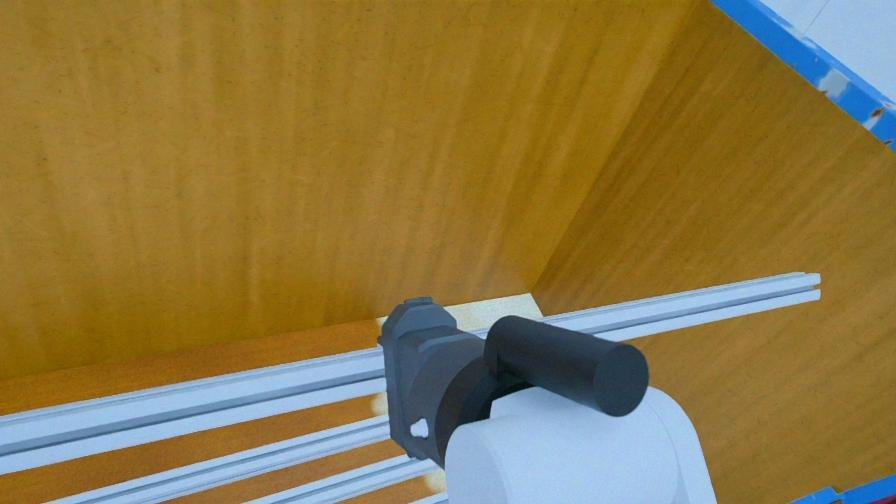

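Scene clock: 1134.13 s.
Joint torques (N m): left_arm=[15.02 0.57 -0.25 5.1 -0.15 0.8 0.02] | right_arm=[-16.97 -6.01 0.6 -13.67 0.14 -1.45 -0.31]
External joint torques (N m): left_arm=[0.91 0.06 -0.36 -0.39 -0.15 0.11 -0.01] | right_arm=[-3.38 -1.94 0.45 -4.52 0.11 -0.74 -0.33]
Wrist force (N): left_arm=[1.2 0.6 -7.8] | right_arm=[-10.2 -4.8 -21.3]
Wrist torque (N m): left_arm=[-0.32 -0.15 0.15] | right_arm=[-0.40 -0.55 -0.30]
Wrist force, peak (N): left_arm=[1.1 0.0 -8.3] | right_arm=[-12.3 -4.7 -21.7]
move: done
base_odometry: x=+0.498 y=-0.294 heading=-0.022
lidar_m: 0.27 0.28 0.39 1.69 2.21 1.58 1.49 1.54 2.06 4.78 0.40 0.29
base_status: not commanded
joint_positions: torso_squat_rad=+0.600 torso_shift_rad=+0.150 torso_pitch_rad=+0.651 torso_yaw_rad=+0.000 left_shoulder_pitch_rad=+0.020 left_shoulder_roll_rad=+0.015 left_shoulder_yaw_rad=-0.005 left_elbow_rad=-0.192 left_forearm_roll_rad=-0.008 left_wrist_pitch_rad=-0.045 left_hand_roll_rad=+0.025 left_gripper_m=+0.101 right_shoulder_pitch_rad=-0.896 right_shoulder_roll_rad=-0.117 right_shoulder_yaw_rad=-0.263 right_elbow_rad=-1.508 right_forearm_roll_rad=-0.025 right_wrist_pitch_rad=+1.373 right_hand_roll_rad=-0.014 right_gripper_m=+0.030 head_pan_rad=-0.400 head_tilt_rad=+0.250
joint_status: all done
wheel_motors_off: 0
motor_effort: left_wheel=+3(4) right_wheel=-3(6)
chest: x=+0.0458 y=+0.0003 z=+1.0980 quat_wxyz=(+0.948, +0.000, +0.320, +0.000) (m; base frame)
left_hand: x=-0.2943 y=+0.2314 z=+0.5034 quat_wxyz=(+0.977, +0.008, +0.214, +0.006) (m; base frame)
right_hand: x=+0.5191 y=-0.2074 z=+0.6895 quat_wxyz=(+0.985, +0.017, -0.173, -0.003) (m; base frame)
right_hand_status: reached (checked arc, planned for 1.5 s): 1 mm and 0.1 deg off.
pictures: none
No camera images: "cameras" was empty.

Scene clock: 1135.93 s.
Joint torques (N m): left_arm=[18.55 0.37 0.15 6.5 -0.07 1.17 0.42] | right_arm=[-13.2 -4.52 0.13 -13.04 0.36 -1.03 -0.58]
External joint torques (N m): left_arm=[0.48 -0.1 0.03 -0.56 -0.07 0.16 0.39] | right_arm=[-3.53 -1.55 0.04 -4.43 0.17 -0.69 -0.59]
Wrist force (N): left_arm=[2.0 0.2 -7.3] | right_arm=[-7.3 -4.8 -21.8]
Wrist torque (N m): left_arm=[-0.27 -0.10 0.11] | right_arm=[0.11 -0.53 -0.37]
Wrist force, peak (N): left_arm=[1.9 0.1 -7.9] | right_arm=[-8.1 -4.8 -22.5]
move: done
base_odometry: x=+0.498 y=-0.294 heading=-0.022
lidar_m: 0.27 0.28 0.39 1.68 2.21 1.59 1.48 1.53 2.07 4.78 0.39 0.29
base_status: not commanded
joint_positions: torso_squat_rad=+0.600 torso_shift_rad=+0.220 torso_pitch_rad=+0.850 torso_yaw_rad=+0.000 left_shoulder_pitch_rad=+0.020 left_shoulder_roll_rad=+0.015 left_shoulder_yaw_rad=-0.005 left_elbow_rad=-0.192 left_forearm_roll_rad=-0.008 left_wrist_pitch_rad=-0.045 left_hand_roll_rad=+0.025 left_gripper_m=+0.101 right_shoulder_pitch_rad=-0.896 right_shoulder_roll_rad=-0.117 right_shoulder_yaw_rad=-0.263 right_elbow_rad=-1.508 right_forearm_roll_rad=-0.025 right_wrist_pitch_rad=+1.373 right_hand_roll_rad=-0.014 right_gripper_m=+0.030 head_pan_rad=-0.400 head_tilt_rad=+0.000
joint_status: all done
wheel_motors_off: 0
motor_effort: left_wheel=+4(4) right_wheel=-3(6)
chest: x=+0.1307 y=+0.0003 z=+1.0484 quat_wxyz=(+0.911, +0.000, +0.412, +0.000) (m; base frame)
left_hand: x=-0.3208 y=+0.2314 z=+0.5332 quat_wxyz=(+0.950, +0.009, +0.311, +0.005) (m; base frame)
right_hand: x=+0.5135 y=-0.2074 z=+0.5541 quat_wxyz=(+0.997, +0.017, -0.074, -0.005) (m; base frame)
pictures: none
No camera images: "cameras" was empty.

Scene clock: 1137.47 s.
Joint torques (N m): left_arm=[18.97 -0.12 -0.11 6.37 -0.31 1.27 0.27] | right_arm=[-13.01 -5.87 0.03 -11.7 -0.04 0 0]
External joint torques (N m): left_arm=[0.9 -0.59 -0.23 -0.68 -0.3 0.26 0.24] | right_arm=[-3.49 -2.87 -0.02 -3.57 -0.21 0.05 0]
Wrist force (N): left_arm=[2.1 0.0 -7.1] | right_arm=[-4.7 -4.9 -22.1]
Wrist torque (N m): left_arm=[-0.27 -0.06 0.12] | right_arm=[0.07 -0.46 -0.32]
Wrist force, peak (N): left_arm=[2.2 0.5 -7.7] | right_arm=[-6.9 -4.8 -22.4]
move: done
base_odometry: x=+0.498 y=-0.294 heading=-0.022
lidar_m: 0.27 0.29 0.39 1.70 2.21 1.59 1.49 1.54 2.06 4.79 0.40 0.29
base_status: not commanded
joint_positions: torso_squat_rad=+0.600 torso_shift_rad=+0.220 torso_pitch_rad=+0.850 torso_yaw_rad=+0.000 left_shoulder_pitch_rad=+0.020 left_shoulder_roll_rad=+0.015 left_shoulder_yaw_rad=-0.005 left_elbow_rad=-0.192 left_forearm_roll_rad=-0.008 left_wrist_pitch_rad=-0.045 left_hand_roll_rad=+0.025 left_gripper_m=+0.101 right_shoulder_pitch_rad=-0.912 right_shoulder_roll_rad=-0.125 right_shoulder_yaw_rad=-0.264 right_elbow_rad=-1.401 right_forearm_roll_rad=-0.032 right_wrist_pitch_rad=+1.432 right_hand_roll_rad=-0.006 right_gripper_m=+0.030 head_pan_rad=-0.400 head_tilt_rad=+0.000
joint_status: all done
wheel_motors_off: 0
motor_effort: left_wheel=+3(5) right_wheel=-4(7)
chest: x=+0.1307 y=+0.0003 z=+1.0484 quat_wxyz=(+0.911, +0.000, +0.412, +0.000) (m; base frame)
left_hand: x=-0.3208 y=+0.2314 z=+0.5332 quat_wxyz=(+0.950, +0.009, +0.311, +0.005) (m; base frame)
right_hand: x=+0.4792 y=-0.2073 z=+0.5297 quat_wxyz=(+1.000, +0.018, +0.001, +0.000) (m; base frame)
right_hand_status: reached (checked arc, planned for 1.2 s): 1 mm and 0.1 deg off.
pictures: right_wrist_camera
camera_calibration:
right_wrist_camera: T_world_to_cam=[[-0.999822, 0.0182737, -0.00468661, 0.487095], [0.0137657, 0.876559, 0.481098, -0.0495101], [0.0128995, 0.480948, -0.876654, 0.631953], [0, 0, 0, 1]] pos_world=[0.479538, -0.269439, 0.580106]

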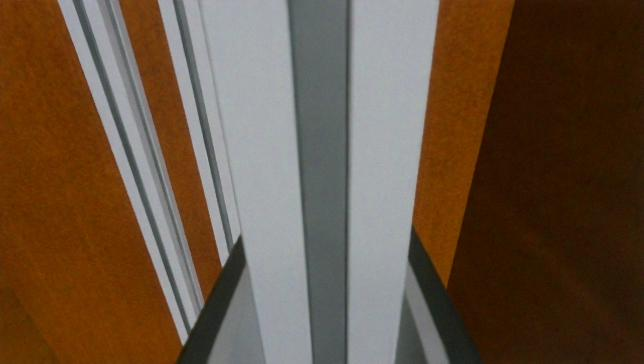

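Scene clock: 1139.27 s.
Joint torques (N m): left_arm=[22.42 0.44 -0.77 7.93 -0.05 1.53 0.25] | right_arm=[-7.85 -4.23 -0.39 -10.5 0.16 0.47 0.01]
External joint torques (N m): left_arm=[1.1 0.03 -0.9 -0.4 -0.03 0.22 0.21] | right_arm=[-2.76 -2.51 -0.38 -3.4 0 0.14 0.02]
Wrist force (N): left_arm=[2.9 0.2 -6.8] | right_arm=[-2.0 -4.9 -22.0]
Wrist torque (N m): left_arm=[-0.27 -0.06 0.12] | right_arm=[0.04 -0.43 -0.33]
Wrist force, peak (N): left_arm=[2.7 0.1 -7.4] | right_arm=[-2.7 -5.1 -22.8]
move: done
base_odometry: x=+0.498 y=-0.294 heading=-0.022
lidar_m: 0.27 0.29 0.39 1.68 2.21 1.58 1.48 1.54 2.07 4.78 0.40 0.29
base_status: not commanded
joint_positions: torso_squat_rad=+0.600 torso_shift_rad=+0.300 torso_pitch_rad=+1.050 torso_yaw_rad=+0.000 left_shoulder_pitch_rad=+0.020 left_shoulder_roll_rad=+0.015 left_shoulder_yaw_rad=-0.005 left_elbow_rad=-0.192 left_forearm_roll_rad=-0.008 left_wrist_pitch_rad=-0.045 left_hand_roll_rad=+0.025 left_gripper_m=+0.101 right_shoulder_pitch_rad=-0.912 right_shoulder_roll_rad=-0.125 right_shoulder_yaw_rad=-0.264 right_elbow_rad=-1.401 right_forearm_roll_rad=-0.032 right_wrist_pitch_rad=+1.432 right_hand_roll_rad=-0.006 right_gripper_m=+0.030 head_pan_rad=-0.500 head_tilt_rad=-0.100
joint_status: all done
wheel_motors_off: 0
motor_effort: left_wheel=+5(5) right_wheel=-3(5)
chest: x=+0.2113 y=+0.0003 z=+0.9863 quat_wxyz=(+0.865, +0.000, +0.501, +0.000) (m; base frame)
left_hand: x=-0.3335 y=+0.2314 z=+0.5710 quat_wxyz=(+0.915, +0.010, +0.404, +0.004) (m; base frame)
right_hand: x=+0.4499 y=-0.2073 z=+0.4087 quat_wxyz=(+0.995, +0.018, +0.100, -0.002) (m; base frame)
pictures: head_camera, right_wrist_camera
camera_calibration:
head_camera: T_world_to_cam=[[-0.290471, -0.853961, 0.431714, -0.339636], [-0.785462, -0.0448896, -0.61728, 1.02615], [0.546512, -0.518397, -0.657715, 0.426748], [0, 0, 0, 1]] pos_world=[0.474127, -0.0227476, 1.06073]
right_wrist_camera: T_world_to_cam=[[-0.980886, 0.0181588, 0.193736, 0.367584], [0.108842, 0.876514, 0.46891, -0.0287284], [-0.161298, 0.481034, -0.861736, 0.598596], [0, 0, 0, 1]] pos_world=[0.460237, -0.269439, 0.458088]

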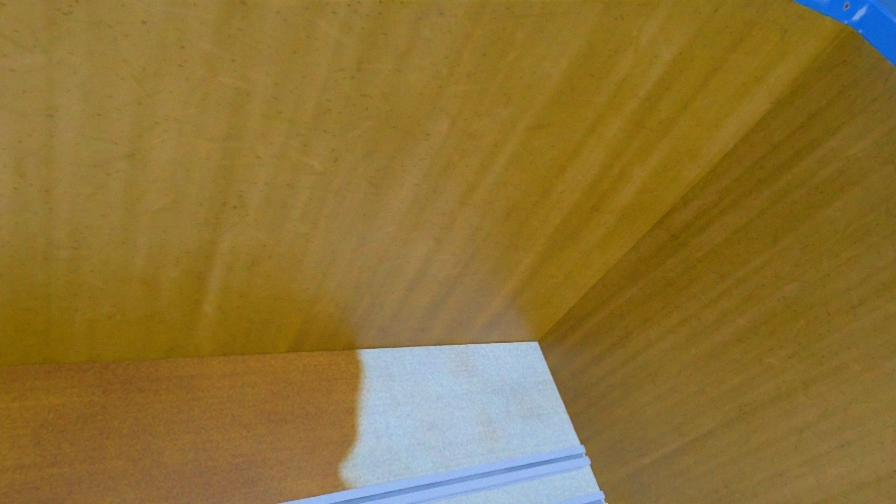

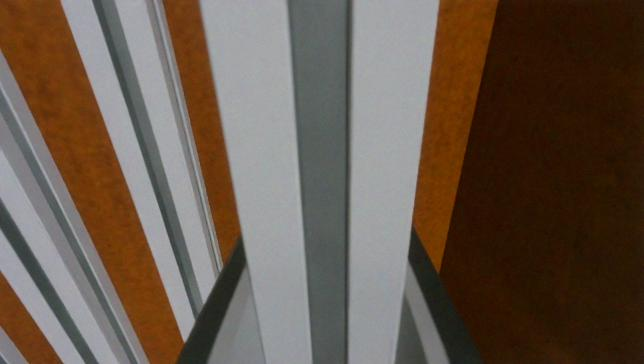

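move(
  target={"side": "right", "x": 0.457, "y": -0.2075, "z": 0.345, "quat_wxyz": [0.99985, 0.01745, 0, 0]},
  min_time_s=1,
  cameras=["head_camera", "right_wrist_camera"],
)

Scene clock: 1143.37 s.
Joint torques (N m): left_arm=[21.92 0.55 0.01 7.92 -0.1 1.63 0.2] | right_arm=[-6.75 -2.97 -0.62 -8.93 0.2 0.16 -0.24]
External joint torques (N m): left_arm=[0.6 0.14 -0.12 -0.42 -0.09 0.33 0.16] | right_arm=[-2.54 -1.5 -0.62 -2.83 0.05 0.21 -0.24]
Wrist force (N): left_arm=[3.2 0.1 -6.5] | right_arm=[-5.2 -5.1 -22.4]
Wrist torque (N m): left_arm=[-0.29 -0.01 0.11] | right_arm=[0.14 -0.48 -0.30]
Wrist force, peak (N): left_arm=[3.2 0.4 -6.9] | right_arm=[-6.2 -4.8 -23.1]
move: done
base_odometry: x=+0.498 y=-0.294 heading=-0.022
lidar_m: 0.27 0.29 0.40 1.68 2.22 1.59 1.49 1.53 2.07 4.78 0.40 0.29
base_status: not commanded
joint_positions: torso_squat_rad=+0.600 torso_shift_rad=+0.300 torso_pitch_rad=+1.050 torso_yaw_rad=+0.000 left_shoulder_pitch_rad=+0.020 left_shoulder_roll_rad=+0.015 left_shoulder_yaw_rad=-0.005 left_elbow_rad=-0.192 left_forearm_roll_rad=-0.008 left_wrist_pitch_rad=-0.045 left_hand_roll_rad=+0.025 left_gripper_m=+0.101 right_shoulder_pitch_rad=-0.916 right_shoulder_roll_rad=-0.125 right_shoulder_yaw_rad=-0.267 right_elbow_rad=-1.119 right_forearm_roll_rad=-0.035 right_wrist_pitch_rad=+0.954 right_hand_roll_rad=+0.013 right_gripper_m=+0.030 head_pan_rad=-0.500 head_tilt_rad=-0.100
joint_status: all done
wheel_motors_off: 0
motor_effort: left_wheel=+3(5) right_wheel=-1(6)
chest: x=+0.2113 y=+0.0003 z=+0.9863 quat_wxyz=(+0.865, +0.000, +0.501, +0.000) (m; base frame)
left_hand: x=-0.3335 y=+0.2314 z=+0.5710 quat_wxyz=(+0.915, +0.010, +0.404, +0.004) (m; base frame)
right_hand: x=+0.4564 y=-0.2074 z=+0.3449 quat_wxyz=(+1.000, +0.017, +0.000, +0.000) (m; base frame)
right_hand_status: reached (checked arc, planned for 1.0 s): 1 mm and 0.1 deg off.
pictures: head_camera, right_wrist_camera
camera_calibration:
head_camera: T_world_to_cam=[[-0.290471, -0.853961, 0.431714, -0.339636], [-0.785462, -0.0448896, -0.61728, 1.02615], [0.546512, -0.518397, -0.657715, 0.426748], [0, 0, 0, 1]] pos_world=[0.474127, -0.0227476, 1.06073]
right_wrist_camera: T_world_to_cam=[[-0.999821, 0.0182436, -0.00505, 0.463471], [0.0135675, 0.876669, 0.480903, 0.0399974], [0.0132006, 0.480749, -0.876759, 0.470141], [0, 0, 0, 1]] pos_world=[0.456639, -0.26954, 0.395306]

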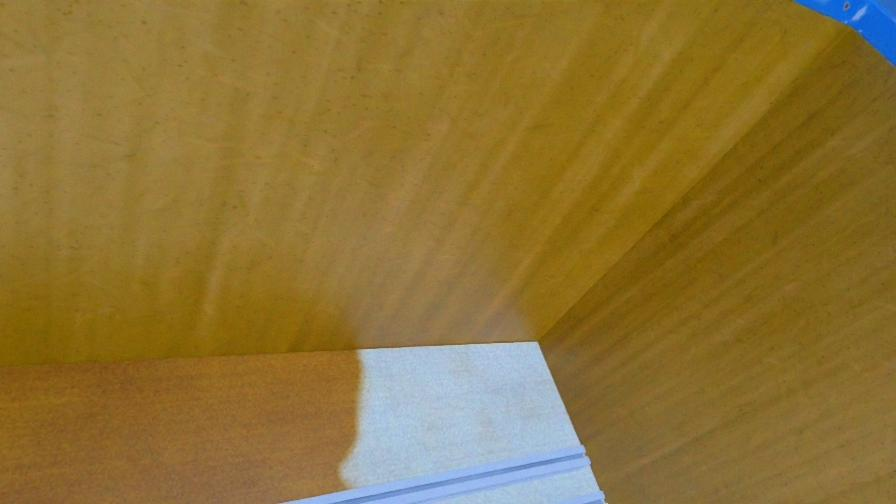

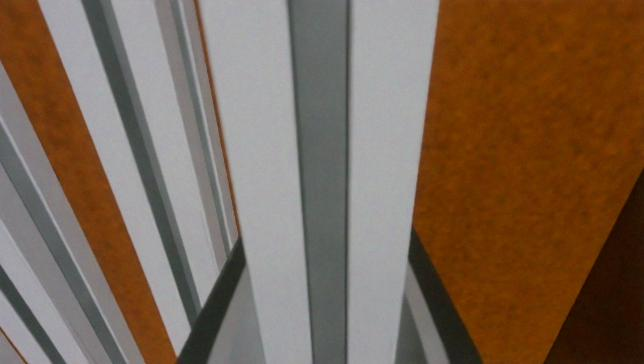

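move(
  target={"side": "right", "x": 0.448, "y": -0.2075, "z": 0.312, "quat_wxyz": [0.99985, 0.01745, 0, 0]},
  min_time_s=1,
  cameras=["right_wrist_camera"],
)

move(
  target={"side": "right", "x": 0.448, "y": -0.2075, "z": 0.3015, "quat_wxyz": [0.99985, 0.01745, 0, 0]},
  min_time_s=1,
  cameras=["right_wrist_camera"],
)

Scene clock: 1149.07 s.
Joint torques (N m): left_arm=[22.27 -0.17 -0.07 7.67 -0.22 1.45 0.14] | right_arm=[-7.1 -3.19 -0.27 -7.18 0.32 -0.04 0.02]
External joint torques (N m): left_arm=[0.96 -0.57 -0.2 -0.66 -0.21 0.14 0.1] | right_arm=[-2.38 -1.46 -0.27 -2.26 0.21 0.01 0.02]
Wrist force (N): left_arm=[2.9 0.1 -6.6] | right_arm=[-5.0 -4.8 -22.1]
Wrist torque (N m): left_arm=[-0.28 -0.05 0.13] | right_arm=[-0.06 -0.48 -0.37]
Wrist force, peak (N): left_arm=[3.1 0.1 -7.0] | right_arm=[-6.2 -4.9 -22.8]
move: done
base_odometry: x=+0.498 y=-0.294 heading=-0.022
lidar_m: 0.27 0.29 0.39 1.68 2.22 1.58 1.49 1.54 2.06 4.79 0.40 0.29
base_status: not commanded
joint_positions: torso_squat_rad=+0.600 torso_shift_rad=+0.300 torso_pitch_rad=+1.050 torso_yaw_rad=+0.000 left_shoulder_pitch_rad=+0.020 left_shoulder_roll_rad=+0.015 left_shoulder_yaw_rad=-0.005 left_elbow_rad=-0.192 left_forearm_roll_rad=-0.008 left_wrist_pitch_rad=-0.045 left_hand_roll_rad=+0.025 left_gripper_m=+0.101 right_shoulder_pitch_rad=-1.007 right_shoulder_roll_rad=-0.155 right_shoulder_yaw_rad=-0.277 right_elbow_rad=-0.840 right_forearm_roll_rad=-0.046 right_wrist_pitch_rad=+0.768 right_hand_roll_rad=+0.016 right_gripper_m=+0.030 head_pan_rad=-0.500 head_tilt_rad=-0.100
joint_status: all done
wheel_motors_off: 0
motor_effort: left_wheel=+4(5) right_wheel=-4(5)
chest: x=+0.2113 y=+0.0003 z=+0.9863 quat_wxyz=(+0.865, +0.000, +0.501, +0.000) (m; base frame)
left_hand: x=-0.3335 y=+0.2314 z=+0.5710 quat_wxyz=(+0.915, +0.010, +0.404, +0.004) (m; base frame)
right_hand: x=+0.4473 y=-0.2073 z=+0.3125 quat_wxyz=(+1.000, +0.017, +0.000, +0.000) (m; base frame)
right_hand_status: reached (checked arc, planned for 1.0 s): 1 mm and 0.0 deg off.
pictures: right_wrist_camera
camera_calibration:
right_wrist_camera: T_world_to_cam=[[-0.999817, 0.0182338, -0.00585727, 0.454598], [0.01317, 0.87665, 0.480949, 0.0557207], [0.0139043, 0.480783, -0.876729, 0.441577], [0, 0, 0, 1]] pos_world=[0.447641, -0.269439, 0.363007]

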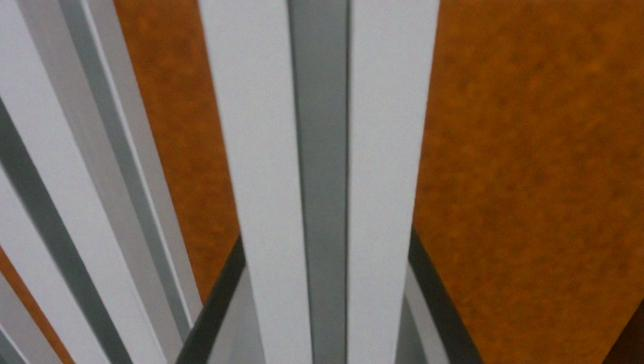

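Scene clock: 1150.83 s.
Joint torques (N m): left_arm=[21.95 0.32 -0.14 7.95 -0.25 1.46 0.18] | right_arm=[-6.65 -4.45 -0.86 -6.17 0.14 -0.61 0.06]
External joint torques (N m): left_arm=[0.64 -0.08 -0.27 -0.39 -0.24 0.15 0.14] | right_arm=[-1.43 -2.5 -0.86 -1.81 0.03 -0.52 0.06]
Wrist force (N): left_arm=[3.1 0.2 -6.6] | right_arm=[-5.8 -4.3 -18.8]
Wrist torque (N m): left_arm=[-0.26 -0.03 0.09] | right_arm=[0.16 -0.41 -0.34]
Wrist force, peak (N): left_arm=[3.2 0.2 -7.1] | right_arm=[-19.8 -2.6 17.1]
move: done
base_odometry: x=+0.498 y=-0.294 heading=-0.022
lidar_m: 0.27 0.29 0.39 1.69 2.21 1.59 1.49 1.54 2.07 4.78 0.40 0.28
base_status: not commanded
joint_positions: torso_squat_rad=+0.600 torso_shift_rad=+0.300 torso_pitch_rad=+1.050 torso_yaw_rad=+0.000 left_shoulder_pitch_rad=+0.020 left_shoulder_roll_rad=+0.015 left_shoulder_yaw_rad=-0.005 left_elbow_rad=-0.192 left_forearm_roll_rad=-0.008 left_wrist_pitch_rad=-0.045 left_hand_roll_rad=+0.025 left_gripper_m=+0.101 right_shoulder_pitch_rad=-1.065 right_shoulder_roll_rad=-0.173 right_shoulder_yaw_rad=-0.282 right_elbow_rad=-0.702 right_forearm_roll_rad=-0.053 right_wrist_pitch_rad=+0.689 right_hand_roll_rad=+0.019 right_gripper_m=+0.030 head_pan_rad=-0.500 head_tilt_rad=-0.100
joint_status: all done
wheel_motors_off: 0
motor_effort: left_wheel=+1(7) right_wheel=-3(5)
chest: x=+0.2112 y=+0.0003 z=+0.9863 quat_wxyz=(+0.865, +0.000, +0.501, +0.000) (m; base frame)
left_hand: x=-0.3336 y=+0.2314 z=+0.5710 quat_wxyz=(+0.915, +0.010, +0.404, +0.004) (m; base frame)
right_hand: x=+0.4473 y=-0.2072 z=+0.3022 quat_wxyz=(+1.000, +0.018, +0.000, +0.000) (m; base frame)
right_hand_status: reached (checked arc, planned for 1.0 s): 1 mm and 0.0 deg off.
pictures: right_wrist_camera
camera_calibration:
right_wrist_camera: T_world_to_cam=[[-0.999812, 0.0182997, -0.00638972, 0.45464], [0.0129704, 0.876609, 0.481028, 0.060686], [0.0144039, 0.480855, -0.876682, 0.432192], [0, 0, 0, 1]] pos_world=[0.447543, -0.269339, 0.352608]

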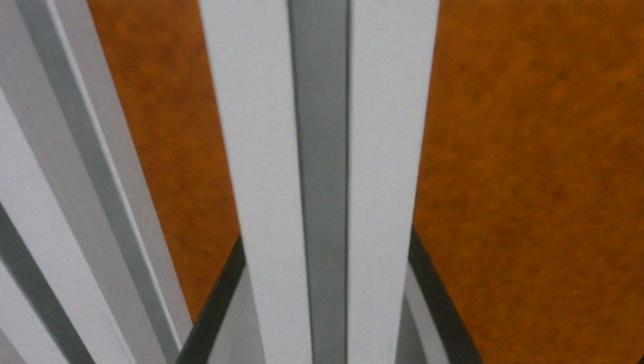

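move(
  target={"side": "right", "x": 0.448, "y": -0.2075, "z": 0.2995, "quat_wxyz": [0.99985, 0.01745, 0, 0]},
  min_time_s=0.7,
  cameras=[],
)

move(
  joints={"right_gripper_m": 0.05},
  cameras=["right_wrist_camera"],
)

move(
  target={"side": "right", "x": 0.45, "y": -0.2075, "z": 0.375, "quat_wxyz": [0.99985, 0.01745, 0, 0]},
  min_time_s=1,
  cameras=["right_wrist_camera"],
)

Scene clock: 1156.63 s.
Joint torques (N m): left_arm=[22.17 0.59 0.02 7.83 -0.26 1.54 0.37] | right_arm=[-6.31 -5.17 -0.72 -3.93 0.68 -5.55 0.02]
External joint torques (N m): left_arm=[0.89 0.19 -0.11 -0.5 -0.25 0.24 0.33] | right_arm=[-0.88 -3.13 -0.73 0.3 0.57 -5.49 0.02]
Wrist force (N): left_arm=[2.9 0.1 -6.6] | right_arm=[-18.6 0.2 52.6]
Wrist torque (N m): left_arm=[-0.27 -0.04 0.11] | right_arm=[-0.33 1.47 -0.57]
Wrist force, peak (N): left_arm=[3.0 0.2 -7.1] | right_arm=[-20.0 -0.6 53.1]
move: done
base_odometry: x=+0.498 y=-0.294 heading=-0.022
lidar_m: 0.27 0.29 0.39 1.68 2.21 1.59 1.49 1.54 2.06 4.78 0.40 0.29
base_status: not commanded
joint_positions: torso_squat_rad=+0.600 torso_shift_rad=+0.299 torso_pitch_rad=+1.049 torso_yaw_rad=+0.000 left_shoulder_pitch_rad=+0.020 left_shoulder_roll_rad=+0.015 left_shoulder_yaw_rad=-0.005 left_elbow_rad=-0.192 left_forearm_roll_rad=-0.008 left_wrist_pitch_rad=-0.045 left_hand_roll_rad=+0.025 left_gripper_m=+0.101 right_shoulder_pitch_rad=-1.082 right_shoulder_roll_rad=-0.178 right_shoulder_yaw_rad=-0.283 right_elbow_rad=-0.664 right_forearm_roll_rad=-0.056 right_wrist_pitch_rad=+0.670 right_hand_roll_rad=+0.020 right_gripper_m=+0.030 head_pan_rad=-0.500 head_tilt_rad=-0.100
joint_status: all done
wheel_motors_off: 0
motor_effort: left_wheel=+1(2) right_wheel=-1(4)
chest: x=+0.2106 y=+0.0004 z=+0.9868 quat_wxyz=(+0.866, -0.001, +0.501, +0.000) (m; base frame)
left_hand: x=-0.3335 y=+0.2314 z=+0.5705 quat_wxyz=(+0.915, +0.009, +0.403, +0.004) (m; base frame)
right_hand: x=+0.4478 y=-0.2071 z=+0.3009 quat_wxyz=(+1.000, +0.018, +0.000, +0.000) (m; base frame)
right_hand_status: reached (checked arc, planned for 0.7 s): 1 mm and 0.0 deg off.
pictures: none
No camera images: "cameras" was empty.

Scene clock: 1157.33 s.
Joint torques (N m): left_arm=[22.9 0.27 0.53 7.9 -0.02 1.58 0.18] | right_arm=[3.91 -0.55 0.11 2.97 0.64 1.87 0]
External joint torques (N m): left_arm=[1.61 -0.13 0.4 -0.43 -0.01 0.28 0.14] | right_arm=[9.41 1.53 0.11 7.25 0.52 1.94 0]
Wrist force (N): left_arm=[3.1 0.1 -6.5] | right_arm=[6.3 -3.9 13.4]
Wrist torque (N m): left_arm=[-0.26 -0.02 0.12] | right_arm=[-0.02 -0.03 -0.27]
Wrist force, peak (N): left_arm=[2.9 0.2 -6.9] | right_arm=[-18.6 -0.1 52.3]
move: done
base_odometry: x=+0.498 y=-0.294 heading=-0.022
lidar_m: 0.27 0.28 0.40 1.68 2.22 1.59 1.49 1.54 2.05 4.78 0.40 0.28
base_status: not commanded
joint_positions: torso_squat_rad=+0.600 torso_shift_rad=+0.300 torso_pitch_rad=+1.049 torso_yaw_rad=+0.000 left_shoulder_pitch_rad=+0.020 left_shoulder_roll_rad=+0.015 left_shoulder_yaw_rad=-0.005 left_elbow_rad=-0.192 left_forearm_roll_rad=-0.008 left_wrist_pitch_rad=-0.045 left_hand_roll_rad=+0.025 left_gripper_m=+0.101 right_shoulder_pitch_rad=-1.084 right_shoulder_roll_rad=-0.179 right_shoulder_yaw_rad=-0.283 right_elbow_rad=-0.666 right_forearm_roll_rad=-0.056 right_wrist_pitch_rad=+0.668 right_hand_roll_rad=+0.020 right_gripper_m=+0.050 head_pan_rad=-0.500 head_tilt_rad=-0.100
joint_status: all done
wheel_motors_off: 0
motor_effort: left_wheel=+1(2) right_wheel=-3(5)
chest: x=+0.2107 y=+0.0004 z=+0.9867 quat_wxyz=(+0.866, +0.000, +0.501, +0.000) (m; base frame)
left_hand: x=-0.3335 y=+0.2314 z=+0.5705 quat_wxyz=(+0.915, +0.009, +0.403, +0.004) (m; base frame)
right_hand: x=+0.4510 y=-0.2073 z=+0.3015 quat_wxyz=(+1.000, +0.017, -0.004, +0.000) (m; base frame)
pictures: right_wrist_camera
camera_calibration:
right_wrist_camera: T_world_to_cam=[[-0.999755, 0.0178704, -0.0130366, 0.46025], [0.0094002, 0.876721, 0.480908, 0.0627443], [0.0200235, 0.480668, -0.876674, 0.428997], [0, 0, 0, 1]] pos_world=[0.450958, -0.269439, 0.351917]

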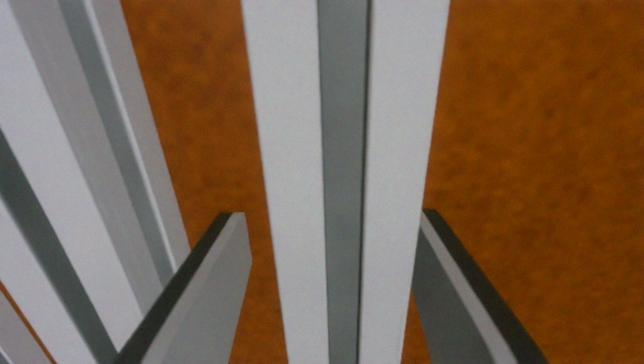

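Scene clock: 1158.70 s.
Joint torques (N m): left_arm=[22.7 0.36 -0.49 7.87 -0.15 1.61 0.02] | right_arm=[-4 0.24 0.77 -8.26 0.47 -0.33 -0.14]
External joint torques (N m): left_arm=[1.4 -0.04 -0.62 -0.47 -0.14 0.3 -0.02] | right_arm=[-0.82 1.3 0.77 -1.44 0.31 -0.28 -0.14]
Wrist force (N): left_arm=[3.0 0.4 -6.4] | right_arm=[-5.2 -4.5 -12.8]
Wrist torque (N m): left_arm=[-0.30 -0.03 0.09] | right_arm=[0.07 -0.53 -0.32]
Wrist force, peak (N): left_arm=[3.1 0.1 -7.1] | right_arm=[7.6 -6.6 16.6]
move: done
base_odometry: x=+0.498 y=-0.294 heading=-0.022
lidar_m: 0.27 0.28 0.40 1.69 2.22 1.59 1.48 1.54 2.05 4.77 0.39 0.29
base_status: not commanded
joint_positions: torso_squat_rad=+0.600 torso_shift_rad=+0.300 torso_pitch_rad=+1.050 torso_yaw_rad=+0.000 left_shoulder_pitch_rad=+0.020 left_shoulder_roll_rad=+0.015 left_shoulder_yaw_rad=-0.005 left_elbow_rad=-0.192 left_forearm_roll_rad=-0.008 left_wrist_pitch_rad=-0.045 left_hand_roll_rad=+0.025 left_gripper_m=+0.101 right_shoulder_pitch_rad=-0.818 right_shoulder_roll_rad=-0.095 right_shoulder_yaw_rad=-0.251 right_elbow_rad=-1.349 right_forearm_roll_rad=-0.028 right_wrist_pitch_rad=+1.085 right_hand_roll_rad=+0.014 right_gripper_m=+0.050 head_pan_rad=-0.500 head_tilt_rad=-0.100
joint_status: all done
wheel_motors_off: 0
motor_effort: left_wheel=+2(2) right_wheel=+1(5)
chest: x=+0.2111 y=+0.0003 z=+0.9864 quat_wxyz=(+0.865, +0.000, +0.501, +0.000) (m; base frame)
left_hand: x=-0.3335 y=+0.2314 z=+0.5708 quat_wxyz=(+0.915, +0.009, +0.404, +0.004) (m; base frame)
right_hand: x=+0.4496 y=-0.2076 z=+0.3743 quat_wxyz=(+1.000, +0.017, +0.001, +0.000) (m; base frame)
right_hand_status: reached (checked arc, planned for 1.0 s): 1 mm and 0.1 deg off.
pictures: right_wrist_camera
camera_calibration:
right_wrist_camera: T_world_to_cam=[[-0.999822, 0.0182714, -0.00469425, 0.456781], [0.013764, 0.876708, 0.480826, 0.0260808], [0.0129008, 0.480676, -0.876804, 0.496236], [0, 0, 0, 1]] pos_world=[0.449938, -0.26974, 0.424705]

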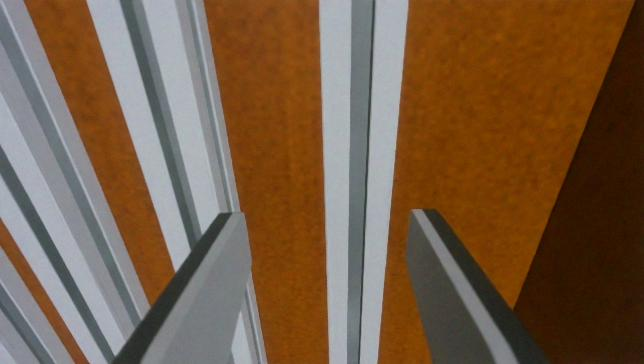

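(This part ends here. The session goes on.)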